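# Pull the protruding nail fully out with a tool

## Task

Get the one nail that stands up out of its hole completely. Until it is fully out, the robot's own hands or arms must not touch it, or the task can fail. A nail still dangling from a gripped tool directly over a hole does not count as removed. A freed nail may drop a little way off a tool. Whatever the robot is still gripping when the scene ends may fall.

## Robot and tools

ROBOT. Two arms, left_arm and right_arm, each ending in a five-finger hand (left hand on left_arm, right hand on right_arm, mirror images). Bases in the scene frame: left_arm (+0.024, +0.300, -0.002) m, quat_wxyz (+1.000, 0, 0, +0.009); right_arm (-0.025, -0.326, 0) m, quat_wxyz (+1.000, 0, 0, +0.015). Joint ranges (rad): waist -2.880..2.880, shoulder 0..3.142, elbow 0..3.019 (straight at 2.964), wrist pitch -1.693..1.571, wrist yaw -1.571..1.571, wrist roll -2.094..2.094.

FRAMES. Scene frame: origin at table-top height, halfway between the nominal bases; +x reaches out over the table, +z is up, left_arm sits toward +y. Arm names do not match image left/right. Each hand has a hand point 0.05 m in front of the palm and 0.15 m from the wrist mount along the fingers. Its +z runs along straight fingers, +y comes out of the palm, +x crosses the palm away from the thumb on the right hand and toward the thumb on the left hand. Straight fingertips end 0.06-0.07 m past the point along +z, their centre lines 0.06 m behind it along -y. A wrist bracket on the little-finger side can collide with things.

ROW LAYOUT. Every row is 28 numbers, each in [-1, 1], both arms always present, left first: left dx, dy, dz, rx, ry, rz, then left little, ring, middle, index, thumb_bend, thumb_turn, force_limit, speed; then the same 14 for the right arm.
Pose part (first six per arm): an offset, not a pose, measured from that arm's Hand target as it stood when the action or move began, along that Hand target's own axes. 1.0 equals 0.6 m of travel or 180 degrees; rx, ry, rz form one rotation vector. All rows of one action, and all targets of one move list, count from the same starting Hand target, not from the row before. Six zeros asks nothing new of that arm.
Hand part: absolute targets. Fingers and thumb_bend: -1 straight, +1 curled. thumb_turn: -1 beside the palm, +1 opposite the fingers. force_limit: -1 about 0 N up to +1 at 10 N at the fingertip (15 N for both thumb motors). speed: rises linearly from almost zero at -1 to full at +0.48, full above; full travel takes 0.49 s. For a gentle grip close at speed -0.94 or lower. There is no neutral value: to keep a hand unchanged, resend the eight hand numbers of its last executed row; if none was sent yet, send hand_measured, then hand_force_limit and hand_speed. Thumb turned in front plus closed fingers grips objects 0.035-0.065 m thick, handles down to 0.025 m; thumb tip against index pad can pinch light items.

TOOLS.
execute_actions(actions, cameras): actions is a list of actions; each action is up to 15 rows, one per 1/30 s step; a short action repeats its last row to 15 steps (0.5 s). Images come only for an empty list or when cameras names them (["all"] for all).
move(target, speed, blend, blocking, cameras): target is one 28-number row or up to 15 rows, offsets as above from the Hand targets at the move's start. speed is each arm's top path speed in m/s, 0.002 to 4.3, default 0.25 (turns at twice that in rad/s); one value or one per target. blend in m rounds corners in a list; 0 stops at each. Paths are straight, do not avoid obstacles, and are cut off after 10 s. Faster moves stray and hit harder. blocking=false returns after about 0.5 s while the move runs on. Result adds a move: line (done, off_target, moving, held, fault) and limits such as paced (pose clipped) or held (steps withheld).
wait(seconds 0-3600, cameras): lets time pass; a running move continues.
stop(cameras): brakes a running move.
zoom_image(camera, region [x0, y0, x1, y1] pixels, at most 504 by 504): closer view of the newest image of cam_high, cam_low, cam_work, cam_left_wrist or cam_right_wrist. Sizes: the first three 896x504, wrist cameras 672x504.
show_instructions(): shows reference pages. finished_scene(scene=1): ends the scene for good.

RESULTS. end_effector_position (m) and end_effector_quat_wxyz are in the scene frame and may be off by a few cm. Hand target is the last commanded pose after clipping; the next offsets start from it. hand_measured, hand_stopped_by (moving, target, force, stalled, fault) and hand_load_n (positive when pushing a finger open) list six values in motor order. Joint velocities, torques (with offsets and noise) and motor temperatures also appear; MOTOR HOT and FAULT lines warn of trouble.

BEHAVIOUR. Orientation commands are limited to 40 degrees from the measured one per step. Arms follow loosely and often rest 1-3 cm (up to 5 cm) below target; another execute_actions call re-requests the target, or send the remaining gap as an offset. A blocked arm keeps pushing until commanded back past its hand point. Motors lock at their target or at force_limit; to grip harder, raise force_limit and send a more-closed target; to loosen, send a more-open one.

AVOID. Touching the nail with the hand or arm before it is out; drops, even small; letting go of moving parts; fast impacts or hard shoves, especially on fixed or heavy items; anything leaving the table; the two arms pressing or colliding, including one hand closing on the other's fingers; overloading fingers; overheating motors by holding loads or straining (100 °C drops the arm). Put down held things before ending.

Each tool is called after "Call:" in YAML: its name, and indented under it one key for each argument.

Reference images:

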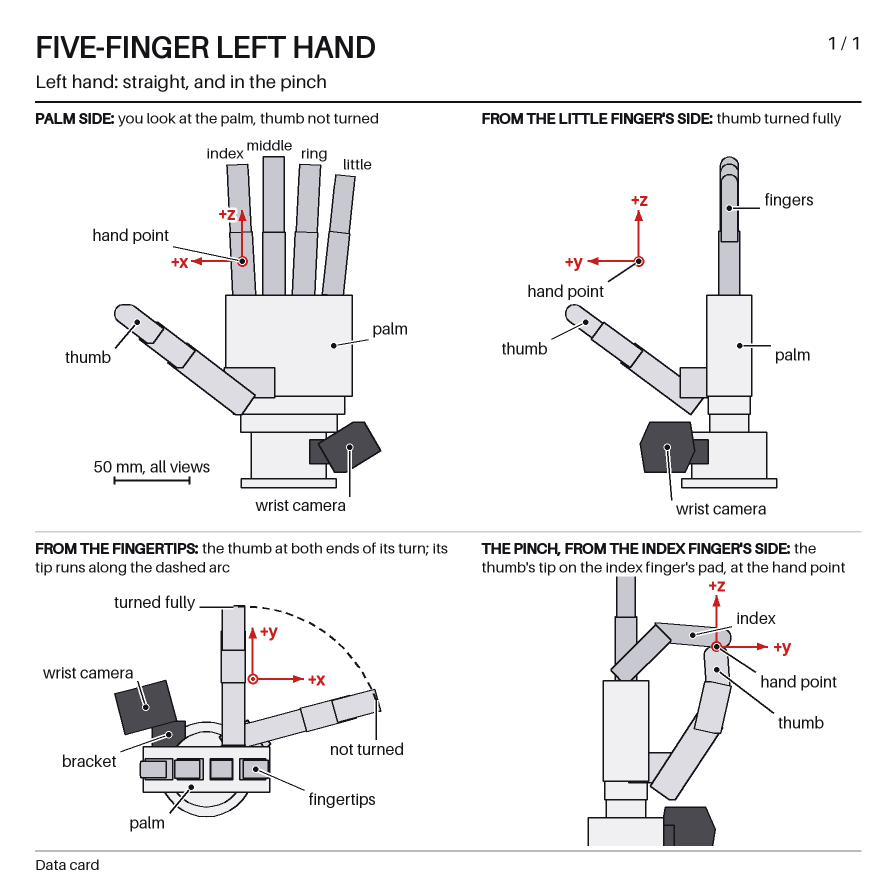

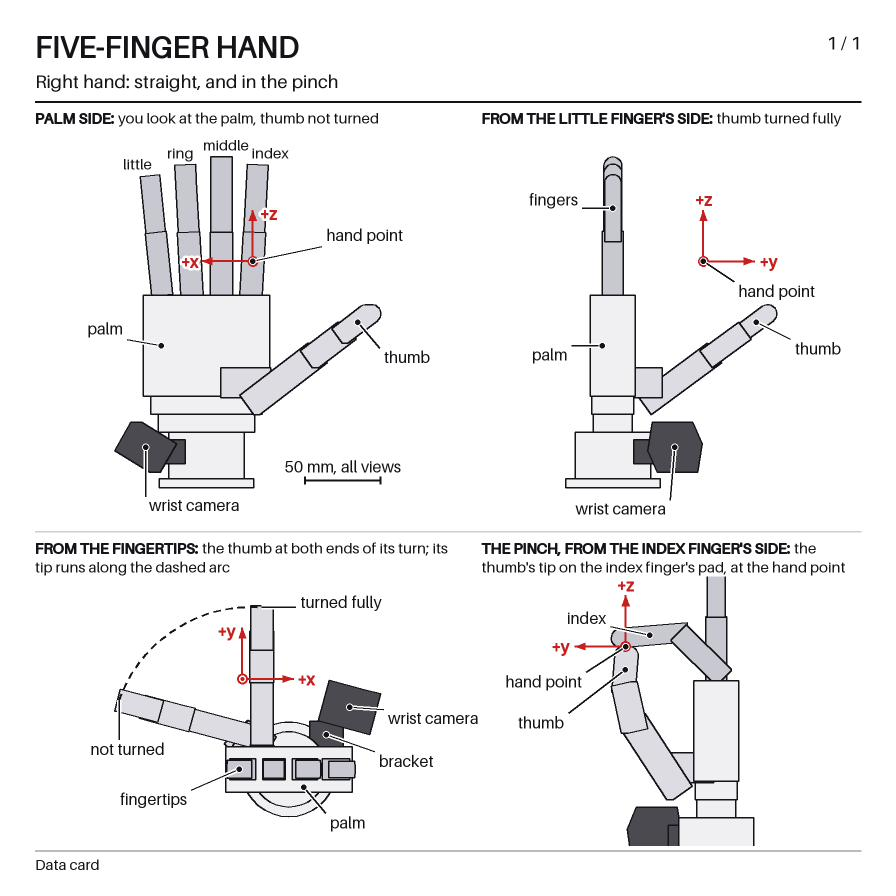

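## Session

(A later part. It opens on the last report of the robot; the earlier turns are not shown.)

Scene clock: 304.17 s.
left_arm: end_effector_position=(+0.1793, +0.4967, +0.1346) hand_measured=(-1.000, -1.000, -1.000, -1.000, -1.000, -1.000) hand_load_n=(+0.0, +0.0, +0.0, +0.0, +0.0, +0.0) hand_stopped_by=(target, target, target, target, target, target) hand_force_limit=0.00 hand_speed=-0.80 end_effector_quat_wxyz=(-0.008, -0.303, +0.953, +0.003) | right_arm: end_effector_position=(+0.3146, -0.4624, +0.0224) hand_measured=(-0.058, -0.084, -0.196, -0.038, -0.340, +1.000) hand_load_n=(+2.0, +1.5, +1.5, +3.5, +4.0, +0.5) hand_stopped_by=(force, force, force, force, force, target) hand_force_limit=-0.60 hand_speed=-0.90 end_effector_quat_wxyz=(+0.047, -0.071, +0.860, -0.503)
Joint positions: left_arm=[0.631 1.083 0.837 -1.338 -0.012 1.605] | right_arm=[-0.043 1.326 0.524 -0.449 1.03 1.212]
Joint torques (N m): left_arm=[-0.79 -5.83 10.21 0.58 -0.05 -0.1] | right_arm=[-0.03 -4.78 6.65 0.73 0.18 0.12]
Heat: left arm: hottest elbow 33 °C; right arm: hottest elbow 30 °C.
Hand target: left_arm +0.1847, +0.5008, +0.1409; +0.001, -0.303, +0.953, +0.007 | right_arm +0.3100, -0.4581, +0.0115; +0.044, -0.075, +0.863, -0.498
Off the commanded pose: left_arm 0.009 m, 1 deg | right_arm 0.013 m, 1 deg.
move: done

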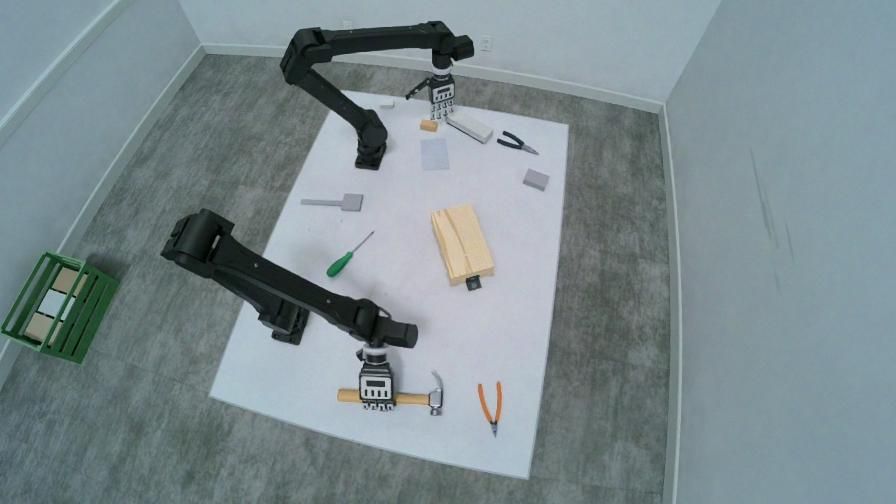

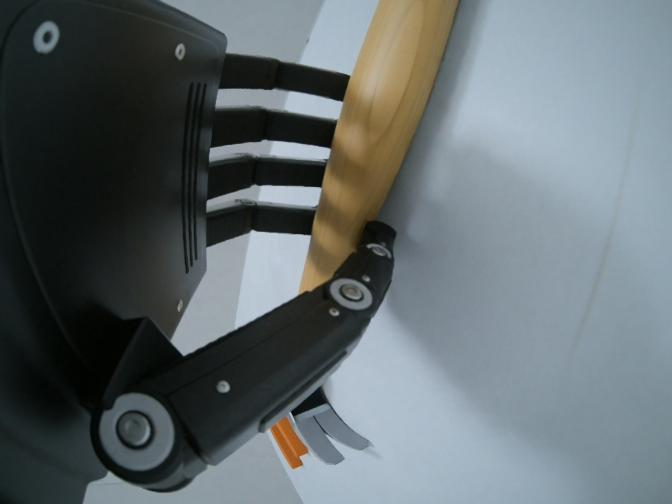

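Call:
move:
  target: [0,0,0,0,0,0,-1,-1,-1,-1,-1,-1,0,-0.8,0,0,0,0,0,0,0.8,0.8,0.8,0.8,0.3,1,0,-0.9]
  cameras: ["cam_high","cam_right_wrist"]

Scene clock: 308.70 s.
left_arm: end_effector_position=(+0.1793, +0.4967, +0.1346) hand_measured=(-1.000, -1.000, -1.000, -1.000, -1.000, -1.000) hand_load_n=(+0.0, +0.0, +0.0, +0.0, +0.0, +0.0) hand_stopped_by=(target, target, target, target, target, target) hand_force_limit=0.00 hand_speed=-0.80 end_effector_quat_wxyz=(-0.008, -0.303, +0.953, +0.003) | right_arm: end_effector_position=(+0.3145, -0.4626, +0.0226) hand_measured=(-0.022, -0.060, -0.040, -0.030, -0.334, +1.000) hand_load_n=(+5.0, +3.5, +5.5, +1.5, +10.0, +2.5) hand_stopped_by=(force, force, force, force, force, target) hand_force_limit=0.00 hand_speed=-0.90 end_effector_quat_wxyz=(+0.046, -0.070, +0.860, -0.504)
Joint positions: left_arm=[0.631 1.083 0.837 -1.338 -0.012 1.605] | right_arm=[-0.043 1.326 0.524 -0.449 1.031 1.212]
Joint torques (N m): left_arm=[-1.08 -5.6 10.19 0.61 -0.05 -0.09] | right_arm=[-0.67 -5.48 6.41 0.72 0.11 0.08]
Heat: left arm: hottest elbow 33 °C; right arm: hottest elbow 30 °C.
Hand target: left_arm +0.1847, +0.5008, +0.1409; +0.001, -0.303, +0.953, +0.007 | right_arm +0.3100, -0.4581, +0.0115; +0.044, -0.075, +0.863, -0.498
Off the commanded pose: left_arm 0.009 m, 1 deg | right_arm 0.013 m, 1 deg.
move: done

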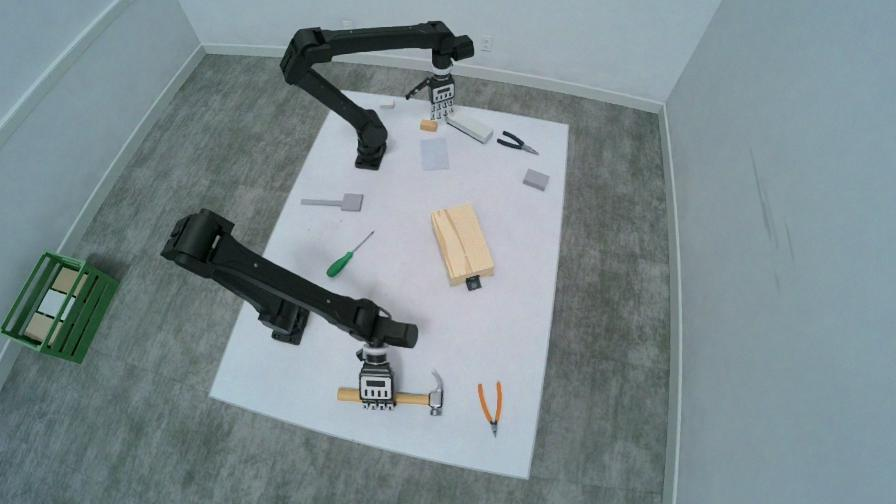

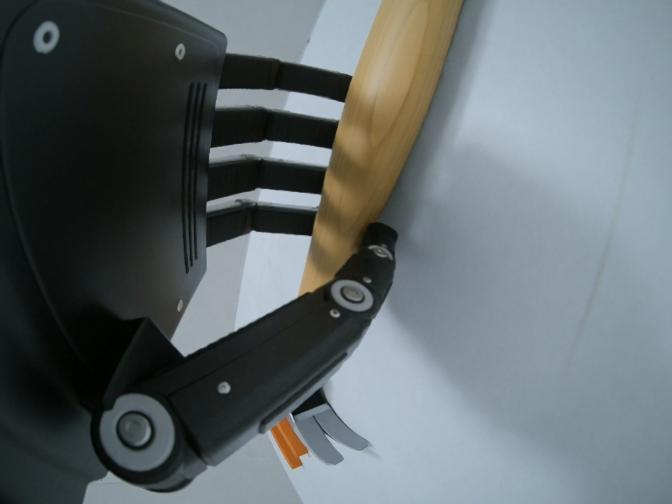

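Call:
move:
  target: [0,0,0,0,0,0,-1,-1,-1,-1,-1,-1,0,-0.8,0,-0.0722,-0.0417,0,0,0,0.8,0.8,0.8,0.8,0.3,1,0,-0.9]
  speed: 0.08
  cameras: ["cam_high","cam_low","cam_right_wrist"]

Scene clock: 314.00 s.
left_arm: end_effector_position=(+0.1793, +0.4967, +0.1346) hand_measured=(-1.000, -1.000, -1.000, -1.000, -1.000, -1.000) hand_load_n=(+0.0, +0.0, +0.0, +0.0, +0.0, +0.0) hand_stopped_by=(target, target, target, target, target, target) hand_force_limit=0.00 hand_speed=-0.80 end_effector_quat_wxyz=(-0.008, -0.303, +0.953, +0.003) | right_arm: end_effector_position=(+0.2885, -0.4599, +0.0409) hand_measured=(-0.022, -0.058, -0.040, -0.030, -0.334, +1.000) hand_load_n=(+2.0, +0.0, +2.5, +6.0, +9.5, +3.0) hand_stopped_by=(force, force, force, force, force, target) hand_force_limit=0.00 hand_speed=-0.90 end_effector_quat_wxyz=(+0.021, -0.087, +0.865, -0.495)
Joint positions: left_arm=[0.631 1.083 0.837 -1.338 -0.012 1.605] | right_arm=[-0.043 1.222 0.526 -0.621 1.016 1.215]
Joint torques (N m): left_arm=[-0.85 -5.66 10.15 0.54 -0.1 -0.11] | right_arm=[-0.67 -7.65 12.74 -0.21 0.66 0.08]
Heat: left arm: hottest elbow 33 °C; right arm: hottest elbow 29 °C.
Hand target: left_arm +0.1847, +0.5008, +0.1409; +0.001, -0.303, +0.953, +0.007 | right_arm +0.3100, -0.4581, +0.0616; +0.044, -0.075, +0.863, -0.498
Off the commanded pose: left_arm 0.009 m, 1 deg | right_arm 0.030 m, 3 deg.
move: off_target (right_arm)

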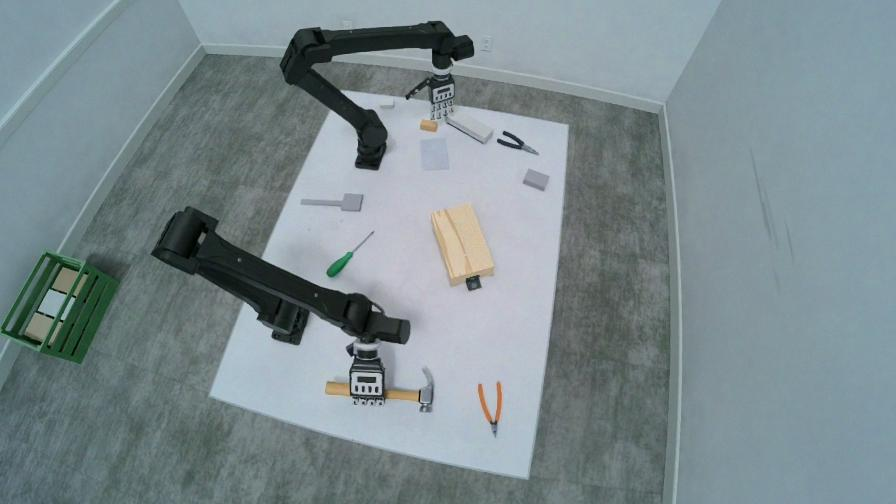

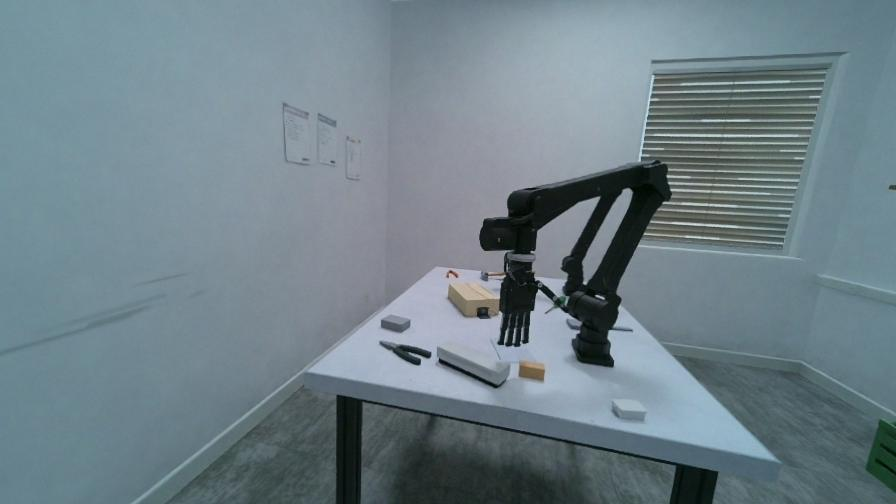

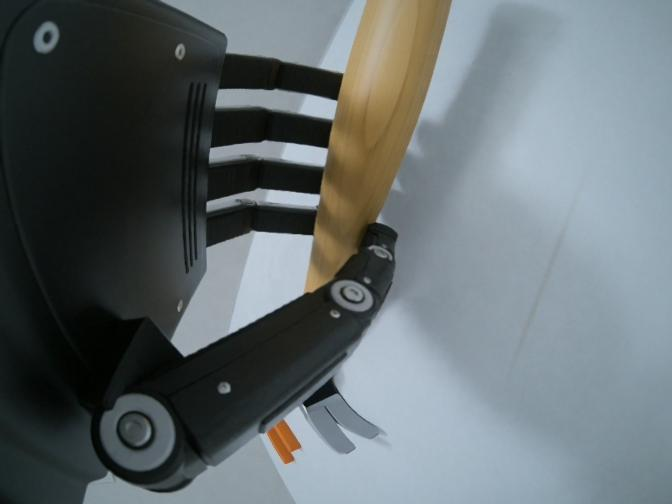

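Call:
zoom_image:
  camera: "cam_high"
  region: [310, 340, 460, 440]

Call:
execute_actions:
  actions:
    - [[0,0,0,0,0,0,-1,-1,-1,-1,-1,-1,0,-0.8,0,-0.0722,-0.0417,0,0,0,0.8,0.8,0.8,0.8,0.3,1,0,-0.9]]
  cameras: ["cam_high","cam_low","cam_right_wrist"]

Call:
zoom_image:
  camera: "cam_high"
  region: [310, 340, 460, 440]

Scaled by 3.360 from the camera's image (finer frame: 1280x720).

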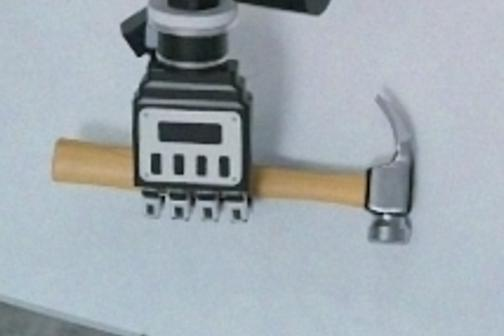

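Scene clock: 323.87 s.
left_arm: end_effector_position=(+0.1793, +0.4967, +0.1346) hand_measured=(-1.000, -1.000, -1.000, -1.000, -1.000, -1.000) hand_load_n=(+0.0, +0.0, +0.0, +0.0, +0.0, +0.0) hand_stopped_by=(target, target, target, target, target, target) hand_force_limit=0.00 hand_speed=-0.80 end_effector_quat_wxyz=(-0.008, -0.303, +0.953, +0.003) | right_arm: end_effector_position=(+0.2994, -0.4592, +0.1006) hand_measured=(-0.022, -0.058, -0.040, -0.030, -0.334, +1.000) hand_load_n=(+0.0, +0.0, +1.5, +5.5, +7.0, +1.5) hand_stopped_by=(force, force, force, force, force, target) hand_force_limit=0.00 hand_speed=-0.90 end_effector_quat_wxyz=(+0.037, -0.080, +0.864, -0.495)
Joint positions: left_arm=[0.631 1.083 0.837 -1.338 -0.012 1.605] | right_arm=[-0.042 1.108 0.624 -0.796 1.014 1.213]
Joint torques (N m): left_arm=[-1.03 -5.71 10.18 0.61 -0.06 -0.1] | right_arm=[0.15 -3.96 12.83 -0.16 0.78 0.08]
Heat: left arm: hottest elbow 33 °C; right arm: hottest elbow 31 °C.
Hand target: left_arm +0.1847, +0.5008, +0.1409; +0.001, -0.303, +0.953, +0.007 | right_arm +0.3100, -0.4581, +0.1117; +0.044, -0.075, +0.863, -0.498
Off the commanded pose: left_arm 0.009 m, 1 deg | right_arm 0.015 m, 1 deg.

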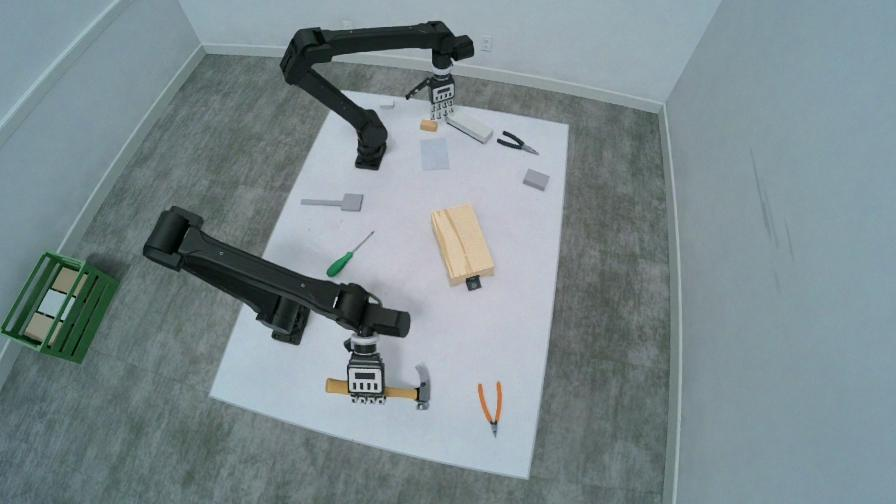

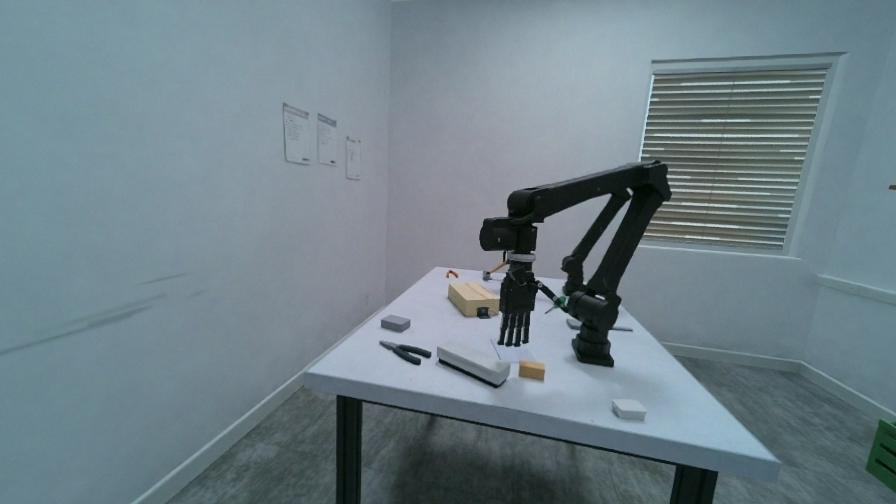

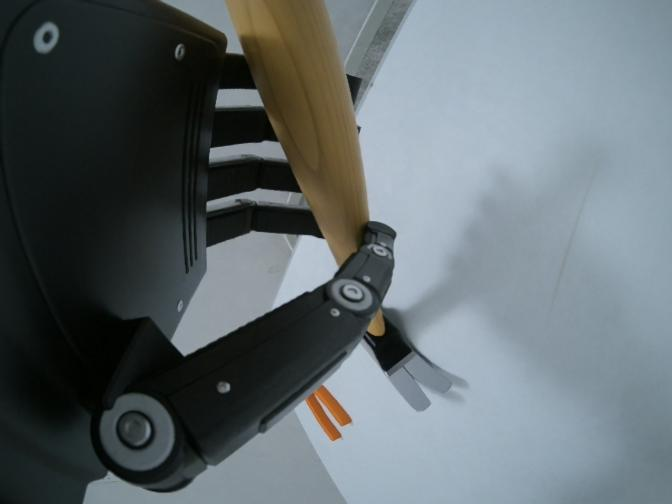

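Scaled by 3.360 from the camera's image (finer frame: 1280x720).

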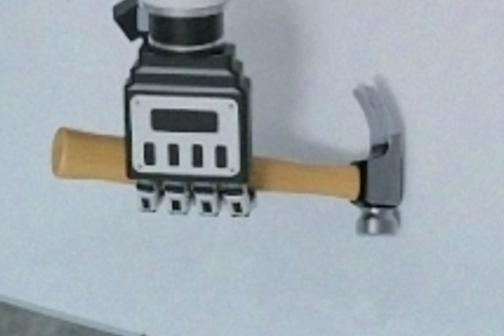

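Call:
move:
  target: [0,0,0,0,0,0,-1,-1,-1,-1,-1,-1,0,-0.8,0,0,0,0,0,0,0.9,0.9,0.9,0.8,0.3,1,0,-0.9]
  cameras: ["cam_high","cam_right_wrist"]

Call:
zoom_image:
  camera: "cam_right_wrist"
  region: [180, 0, 560, 450]

Scene clock: 330.27 s.
left_arm: end_effector_position=(+0.1793, +0.4967, +0.1346) hand_measured=(-1.000, -1.000, -1.000, -1.000, -1.000, -1.000) hand_load_n=(+0.0, +0.0, +0.0, +0.0, +0.0, +0.0) hand_stopped_by=(target, target, target, target, target, target) hand_force_limit=0.00 hand_speed=-0.80 end_effector_quat_wxyz=(-0.008, -0.303, +0.953, +0.003) | right_arm: end_effector_position=(+0.2986, -0.4583, +0.1002) hand_measured=(+0.210, +0.042, -0.024, -0.030, -0.334, +1.000) hand_load_n=(+5.5, +2.0, +1.5, +2.0, +11.0, +3.0) hand_stopped_by=(force, force, force, force, force, target) hand_force_limit=0.00 hand_speed=-0.90 end_effector_quat_wxyz=(+0.035, -0.082, +0.864, -0.495)
Joint positions: left_arm=[0.631 1.083 0.837 -1.338 -0.012 1.605] | right_arm=[-0.039 1.108 0.624 -0.802 1.014 1.214]
Joint torques (N m): left_arm=[-1.2 -5.66 10.18 0.66 -0.07 -0.08] | right_arm=[0.15 -4.42 12.79 -0.24 0.71 0.09]
Heat: left arm: hottest elbow 33 °C; right arm: hottest elbow 30 °C.
Hand target: left_arm +0.1847, +0.5008, +0.1409; +0.001, -0.303, +0.953, +0.007 | right_arm +0.3100, -0.4581, +0.1117; +0.044, -0.075, +0.863, -0.498
Off the commanded pose: left_arm 0.009 m, 1 deg | right_arm 0.016 m, 1 deg.
move: done

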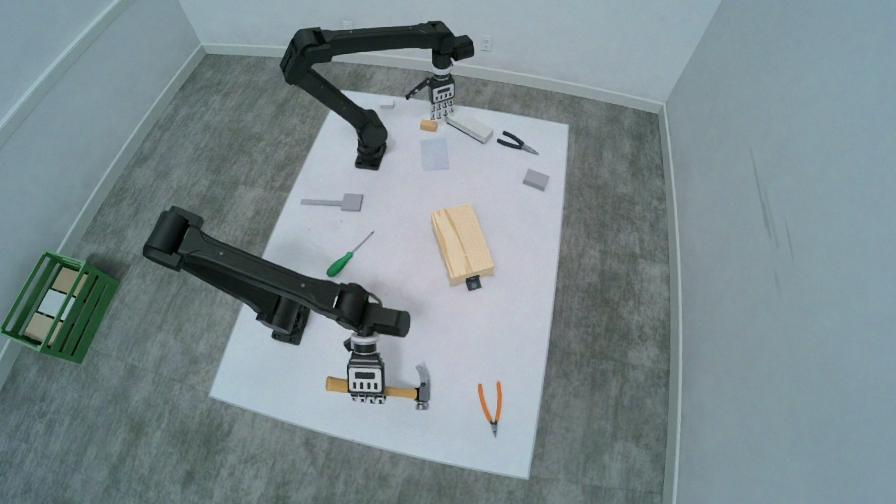

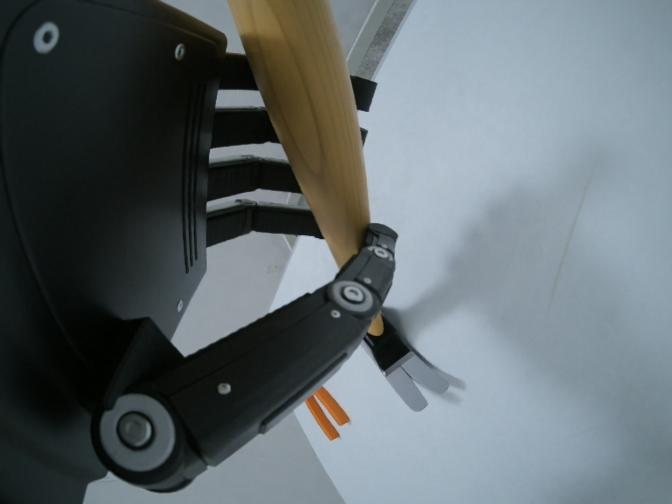

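Scaled by 1.120 from the camera's image (finer frame: 960x720).

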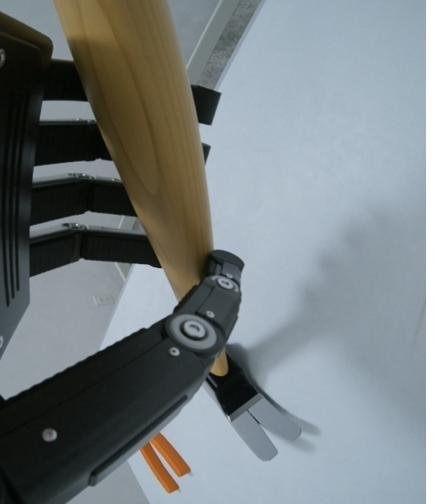

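Call:
move:
  target: [0,0,0,0,0,0,-1,-1,-1,-1,-1,-1,0,-0.8,0,0.05,0.0289,0,0,0,0.9,0.9,0.9,0.8,0.3,1,0,-0.9]
  speed: 0.08
  cameras: ["cam_high","cam_right_wrist"]

Call:
zoom_image:
  camera: "cam_right_wrist"
  region: [180, 0, 560, 450]

Call:
zoom_image:
  camera: "cam_high"
  region: [310, 340, 460, 440]

Scene clock: 342.93 s.
left_arm: end_effector_position=(+0.1793, +0.4967, +0.1346) hand_measured=(-1.000, -1.000, -1.000, -1.000, -1.000, -1.000) hand_load_n=(+0.0, +0.0, +0.0, +0.0, +0.0, +0.0) hand_stopped_by=(target, target, target, target, target, target) hand_force_limit=0.00 hand_speed=-0.80 end_effector_quat_wxyz=(-0.008, -0.303, +0.953, +0.003) | right_arm: end_effector_position=(+0.3091, -0.4598, +0.0846) hand_measured=(+0.210, +0.042, -0.024, -0.030, -0.334, +1.000) hand_load_n=(+2.0, +0.0, +0.0, +2.5, +5.0, +0.0) hand_stopped_by=(force, force, force, force, force, target) hand_force_limit=0.00 hand_speed=-0.90 end_effector_quat_wxyz=(+0.041, -0.077, +0.862, -0.499)
Joint positions: left_arm=[0.631 1.083 0.837 -1.338 -0.012 1.605] | right_arm=[-0.039 1.163 0.61 -0.715 1.022 1.214]
Joint torques (N m): left_arm=[-0.67 -5.66 10.09 0.5 -0.07 -0.08] | right_arm=[-0.38 -4.19 8.35 1.16 0.4 0.1]
Heat: left arm: hottest elbow 33 °C; right arm: hottest elbow 30 °C.
Hand target: left_arm +0.1847, +0.5008, +0.1409; +0.001, -0.303, +0.953, +0.007 | right_arm +0.3100, -0.4580, +0.0769; +0.044, -0.075, +0.863, -0.498
Off the commanded pose: left_arm 0.009 m, 1 deg | right_arm 0.008 m, 0 deg.
move: done

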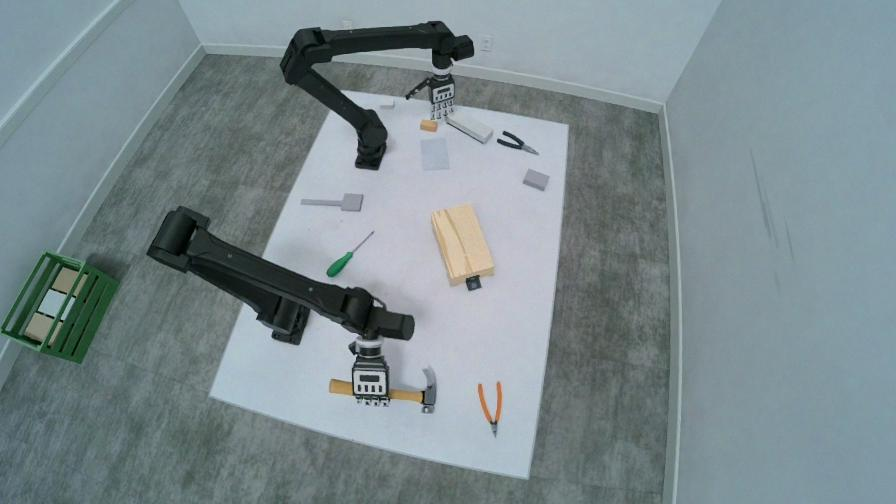

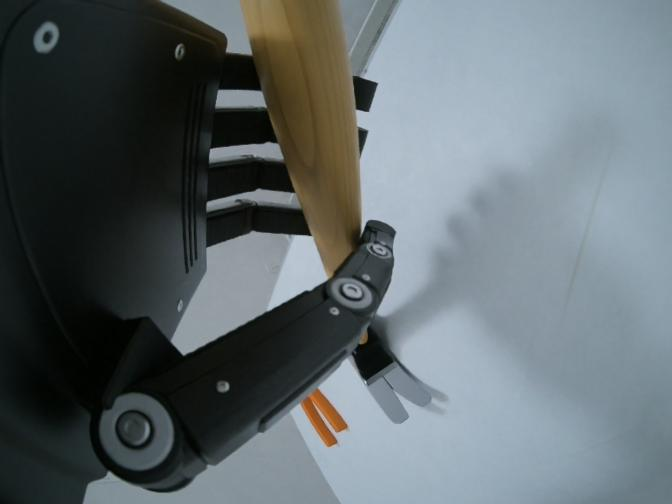

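Scaled by 1.120 from the camera's image (finer frame: 960x720).

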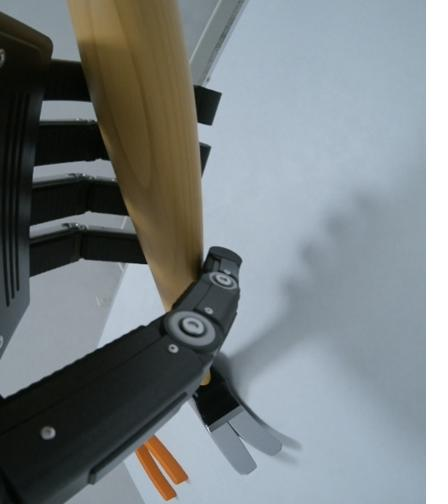

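Scaled by 3.360 from the camera's image (finer frame: 1280x720).

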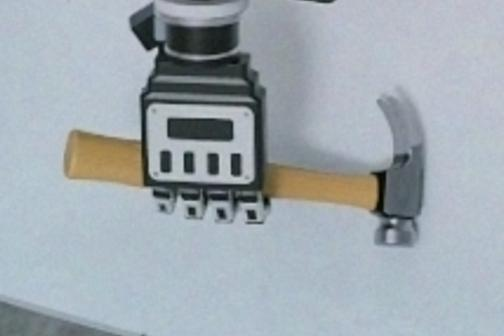

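Call:
move:
  target: [0,0,0,0,0,0,-1,-1,-1,-1,-1,-1,0,-0.8,0,0,0,0,0,0,0.9,0.9,-0.3,-0.3,-0.5,1,0,-0.8]
  speed: 0.08
  cameras: ["cam_high","cam_right_wrist"]

Call:
zoom_image:
  camera: "cam_right_wrist"
  region: [180, 0, 560, 450]

Scene clock: 349.20 s.
left_arm: end_effector_position=(+0.1793, +0.4967, +0.1346) hand_measured=(-1.000, -1.000, -1.000, -1.000, -1.000, -1.000) hand_load_n=(+0.0, +0.0, +0.0, +0.0, +0.0, +0.0) hand_stopped_by=(target, target, target, target, target, target) hand_force_limit=0.00 hand_speed=-0.80 end_effector_quat_wxyz=(-0.008, -0.303, +0.953, +0.003) | right_arm: end_effector_position=(+0.3100, -0.4597, +0.0845) hand_measured=(+0.210, +0.042, -0.300, -0.300, -0.500, +1.000) hand_load_n=(+1.0, +0.0, +0.0, +0.0, +0.5, +0.0) hand_stopped_by=(force, force, target, target, target, target) hand_force_limit=0.00 hand_speed=-0.80 end_effector_quat_wxyz=(+0.043, -0.076, +0.862, -0.499)
Joint positions: left_arm=[0.631 1.083 0.837 -1.338 -0.012 1.605] | right_arm=[-0.039 1.164 0.61 -0.711 1.022 1.214]
Joint torques (N m): left_arm=[-0.67 -5.77 10.15 0.51 -0.04 -0.1] | right_arm=[-0.73 -4.6 8.28 1.26 0.46 0.09]
Heat: left arm: hottest elbow 33 °C; right arm: hottest elbow 30 °C.
Hand target: left_arm +0.1847, +0.5008, +0.1409; +0.001, -0.303, +0.953, +0.007 | right_arm +0.3099, -0.4581, +0.0769; +0.044, -0.075, +0.863, -0.498
Off the commanded pose: left_arm 0.009 m, 1 deg | right_arm 0.008 m, 0 deg.
move: done

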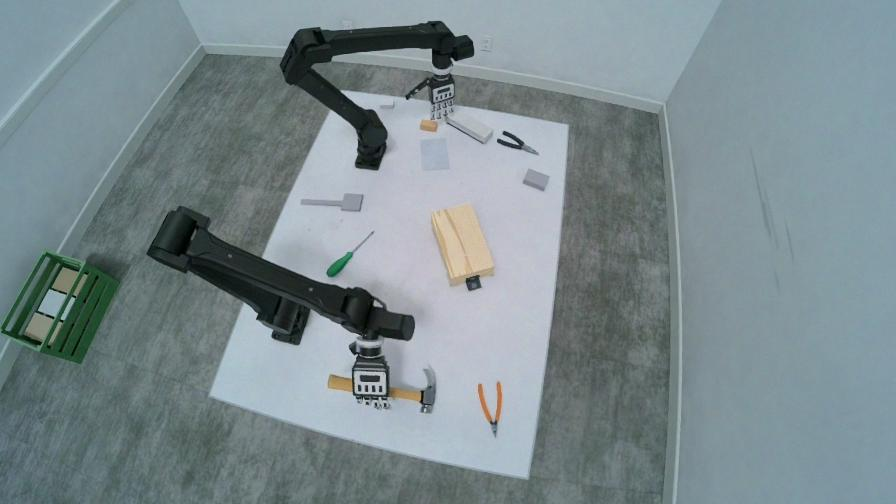

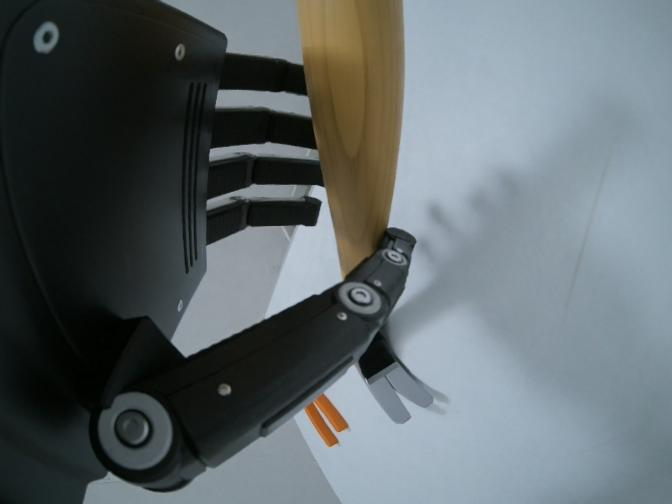

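Scaled by 1.120 from the camera's image (finer frame: 960x720).

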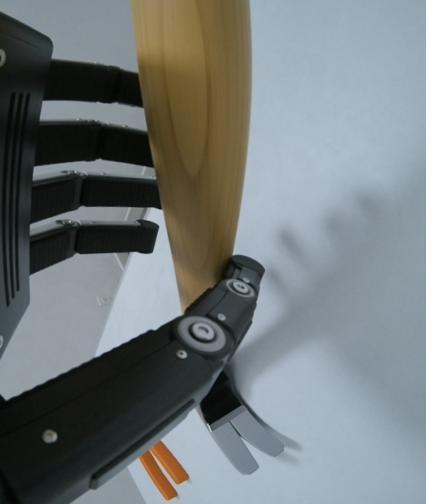

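Call:
move:
  target: [0,0,0,0,0,0,-1,-1,-1,-1,-1,-1,0,-0.8,0.018,0.038,0,0,0,-0.1,0.9,0.9,-0.3,-0.3,-0.5,1,0,-0.8]
  speed: 0.08
  cameras: ["cam_high","cam_right_wrist"]

Call:
zoom_image:
  camera: "cam_high"
  region: [310, 340, 460, 440]

Scene clock: 356.90 s.
left_arm: end_effector_position=(+0.1793, +0.4967, +0.1346) hand_measured=(-1.000, -1.000, -1.000, -1.000, -1.000, -1.000) hand_load_n=(+0.0, +0.0, +0.0, +0.0, +0.0, +0.0) hand_stopped_by=(target, target, target, target, target, target) hand_force_limit=0.00 hand_speed=-0.80 end_effector_quat_wxyz=(-0.008, -0.303, +0.953, +0.003) | right_arm: end_effector_position=(+0.2966, -0.4514, +0.0624) hand_measured=(+0.210, +0.042, -0.300, -0.300, -0.500, +1.000) hand_load_n=(+0.0, +0.0, +0.0, +0.0, +0.5, +0.0) hand_stopped_by=(force, force, target, target, target, target) hand_force_limit=0.00 hand_speed=-0.80 end_effector_quat_wxyz=(-0.031, -0.198, +0.843, -0.499)
Joint positions: left_arm=[0.631 1.083 0.837 -1.338 -0.012 1.605] | right_arm=[-0.011 1.226 0.61 -0.705 1.028 0.99]
Joint torques (N m): left_arm=[-0.79 -5.6 10.14 0.53 -0.07 -0.08] | right_arm=[-0.09 -4.95 8.75 0.54 0.57 -0.19]
Heat: left arm: hottest elbow 34 °C; right arm: hottest elbow 30 °C.
Hand target: left_arm +0.1847, +0.5008, +0.1409; +0.001, -0.303, +0.953, +0.007 | right_arm +0.2974, -0.4486, +0.0572; -0.035, -0.209, +0.840, -0.499
Off the commanded pose: left_arm 0.009 m, 1 deg | right_arm 0.006 m, 1 deg.
move: done

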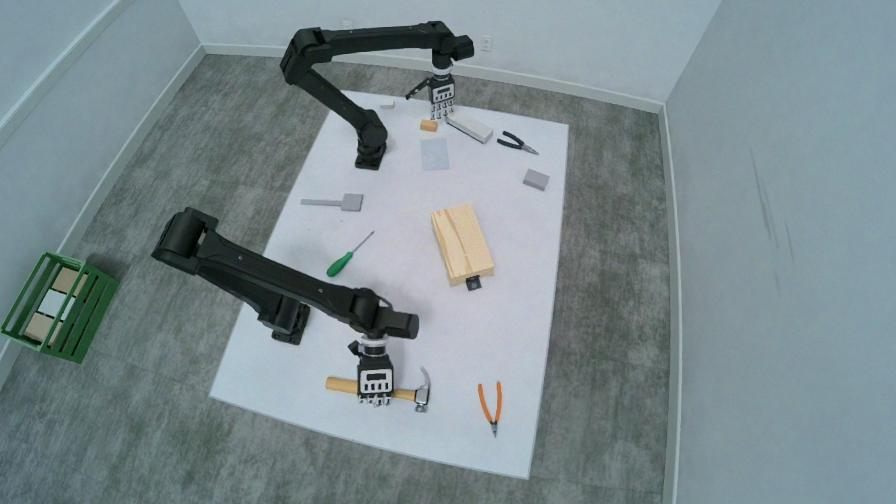

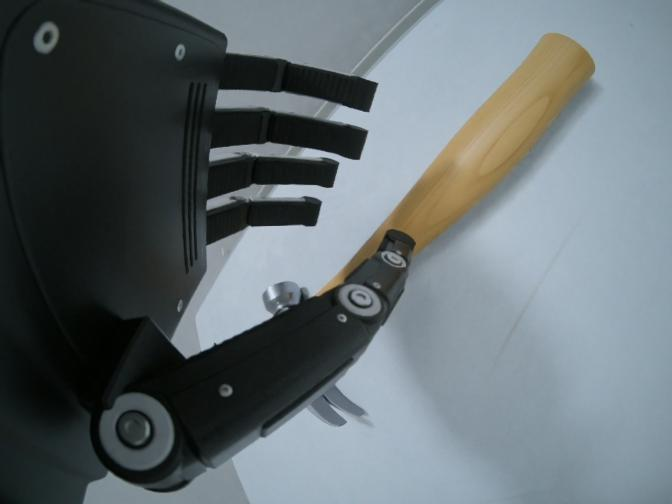

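Scaled by 3.360 from the camera's image (finer frame: 1280x720).

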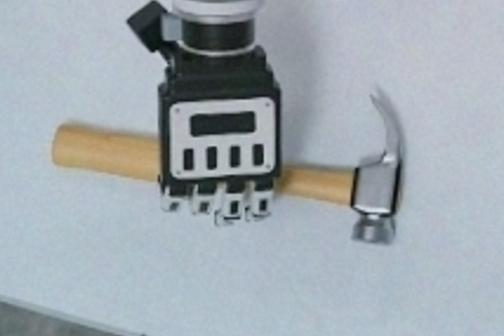

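Call:
move:
  target:
    - [0,0,0,0,0,0,-1,-1,-1,-1,-1,-1,0,-0.8,0.0267,-0.0824,-0.0499,0,0,0,-0.6,-0.6,-0.6,-0.6,-0.6,1,0,-0.5]
    - [0,0,0,0,0,0,-1,-1,-1,-1,-1,-1,0,-0.8,-0.037,-0.0192,-0.0242,-0.0032,0.0189,0.1108,-0.6,-0.6,-0.6,-0.6,-0.6,1,0,-0.5]
  speed: 0.1
  cameras: ["cam_high","cam_right_wrist"]

Call:
zoom_image:
  camera: "cam_high"
  region: [310, 340, 460, 440]

Scene clock: 425.97 s.
left_arm: end_effector_position=(+0.1793, +0.4967, +0.1346) hand_measured=(-1.000, -1.000, -1.000, -1.000, -1.000, -1.000) hand_load_n=(+0.0, +0.0, +0.0, +0.0, +0.0, +0.0) hand_stopped_by=(target, target, target, target, target, target) hand_force_limit=0.00 hand_speed=-0.80 end_effector_quat_wxyz=(-0.008, -0.303, +0.953, +0.003) | right_arm: end_effector_position=(+0.3135, -0.4373, +0.0664) hand_measured=(-0.600, -0.600, -0.600, -0.600, -0.600, +1.000) hand_load_n=(+0.0, +0.0, +0.0, +0.0, +0.0, +0.0) hand_stopped_by=(target, target, target, target, target, target) hand_force_limit=0.00 hand_speed=-0.50 end_effector_quat_wxyz=(+0.024, -0.046, +0.865, -0.498)
Joint positions: left_arm=[0.631 1.083 0.837 -1.338 -0.012 1.605] | right_arm=[0.046 1.29 0.666 -0.903 1.044 1.516]
Joint torques (N m): left_arm=[-0.79 -5.66 10.13 0.65 -0.06 -0.11] | right_arm=[-0.26 -4.6 10.37 -0.44 0.59 0.15]
Heat: left arm: hottest elbow 34 °C; right arm: hottest elbow 30 °C.
Hand target: left_arm +0.1847, +0.5008, +0.1409; +0.001, -0.303, +0.953, +0.007 | right_arm +0.3199, -0.4341, +0.0680; +0.026, -0.046, +0.865, -0.499
Off the commanded pose: left_arm 0.009 m, 1 deg | right_arm 0.007 m, 0 deg.
move: done

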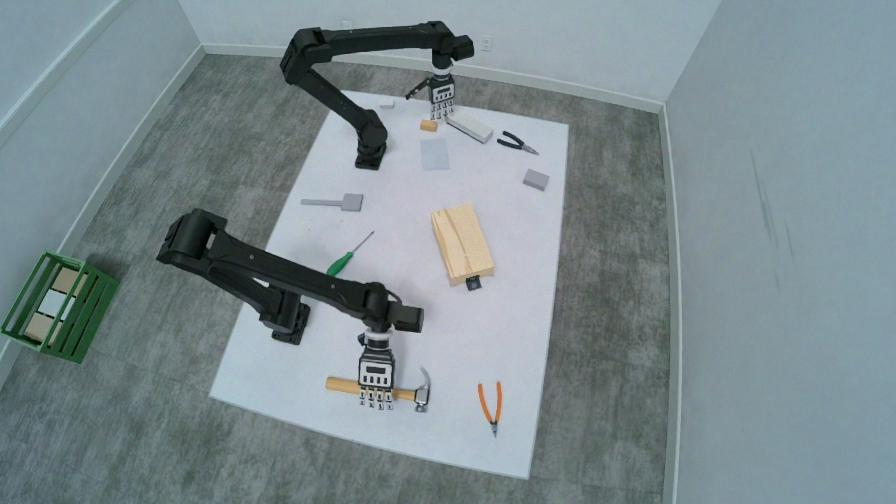

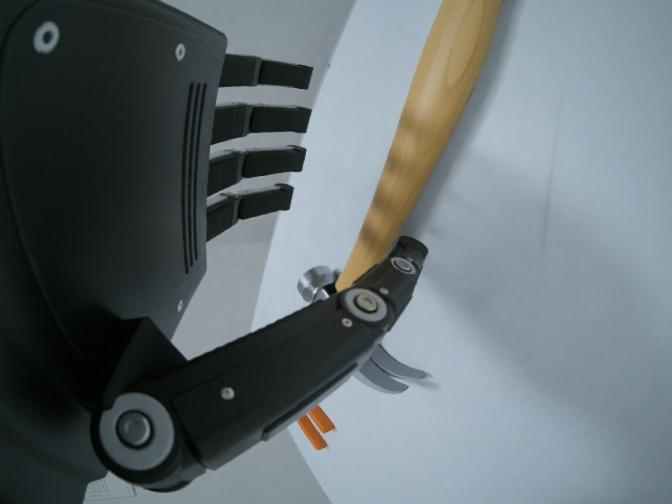

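Scaled by 3.360 from the camera's image (finer frame: 1280x720).

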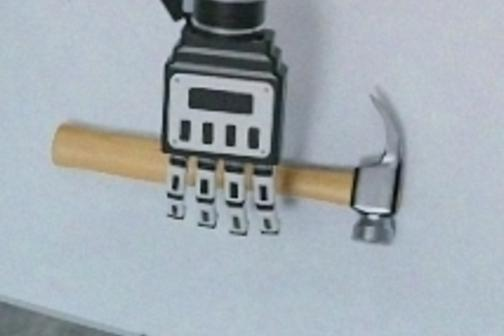

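Call:
move:
  target:
    - [0,0,0,0,0,0,-1,-1,-1,-1,-1,-1,0,-0.8,-0.0331,-0.0017,0.003,0,0,0,-0.6,-0.6,-0.6,-0.6,-0.6,1,0,-0.5]
    - [0,0,0,0,0,0,-1,-1,-1,-1,-1,-1,0,-0.8,-0.0331,0.0733,0.0463,0,0,0,-0.4,-0.4,-0.4,-0.4,-0.5,1,0,-0.5]
  speed: 0.08
  cameras: ["cam_high","cam_right_wrist"]

Call:
zoom_image:
  camera: "cam_high"
  region: [310, 340, 460, 440]

Scene clock: 435.30 s.
left_arm: end_effector_position=(+0.1793, +0.4967, +0.1346) hand_measured=(-1.000, -1.000, -1.000, -1.000, -1.000, -1.000) hand_load_n=(+0.0, +0.0, +0.0, +0.5, +0.0, +0.0) hand_stopped_by=(target, target, target, target, target, target) hand_force_limit=0.00 hand_speed=-0.80 end_effector_quat_wxyz=(-0.008, -0.303, +0.953, +0.003) | right_arm: end_effector_position=(+0.3431, -0.4351, +0.0239) hand_measured=(-0.400, -0.400, -0.400, -0.400, -0.500, +1.000) hand_load_n=(+0.0, +0.0, +0.0, +0.0, +0.0, +0.0) hand_stopped_by=(target, target, target, target, target, target) hand_force_limit=0.00 hand_speed=-0.50 end_effector_quat_wxyz=(+0.029, -0.043, +0.865, -0.498)
Joint positions: left_arm=[0.631 1.083 0.837 -1.338 -0.012 1.605] | right_arm=[0.046 1.458 0.683 -0.742 1.044 1.517]
Joint torques (N m): left_arm=[-1.2 -5.3 10.21 0.58 -0.07 -0.08] | right_arm=[-0.67 -6.83 6.38 0.62 0.64 0.07]
Heat: left arm: hottest elbow 34 °C; right arm: hottest elbow 30 °C.
Hand target: left_arm +0.1847, +0.5008, +0.1409; +0.001, -0.303, +0.953, +0.007 | right_arm +0.3397, -0.4340, +0.0159; +0.026, -0.046, +0.865, -0.499
Off the commanded pose: left_arm 0.009 m, 1 deg | right_arm 0.009 m, 0 deg.
move: done

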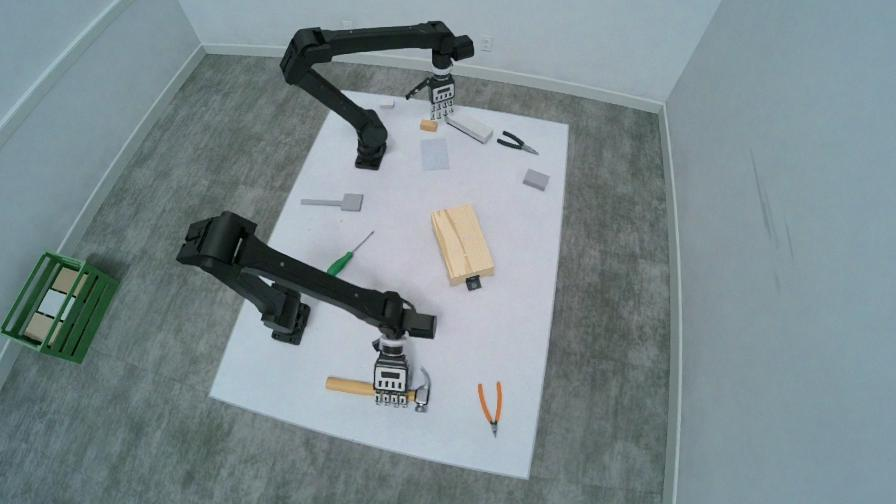

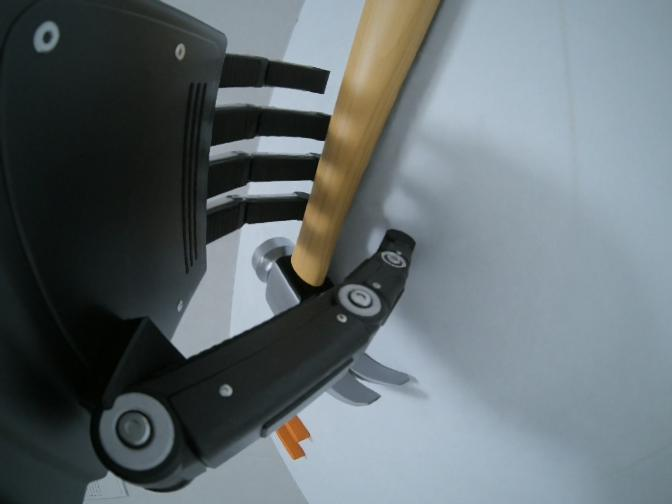

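Scaled by 3.360 from the camera's image (finer frame: 1280x720).

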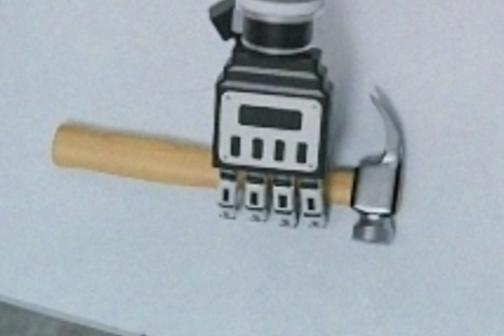

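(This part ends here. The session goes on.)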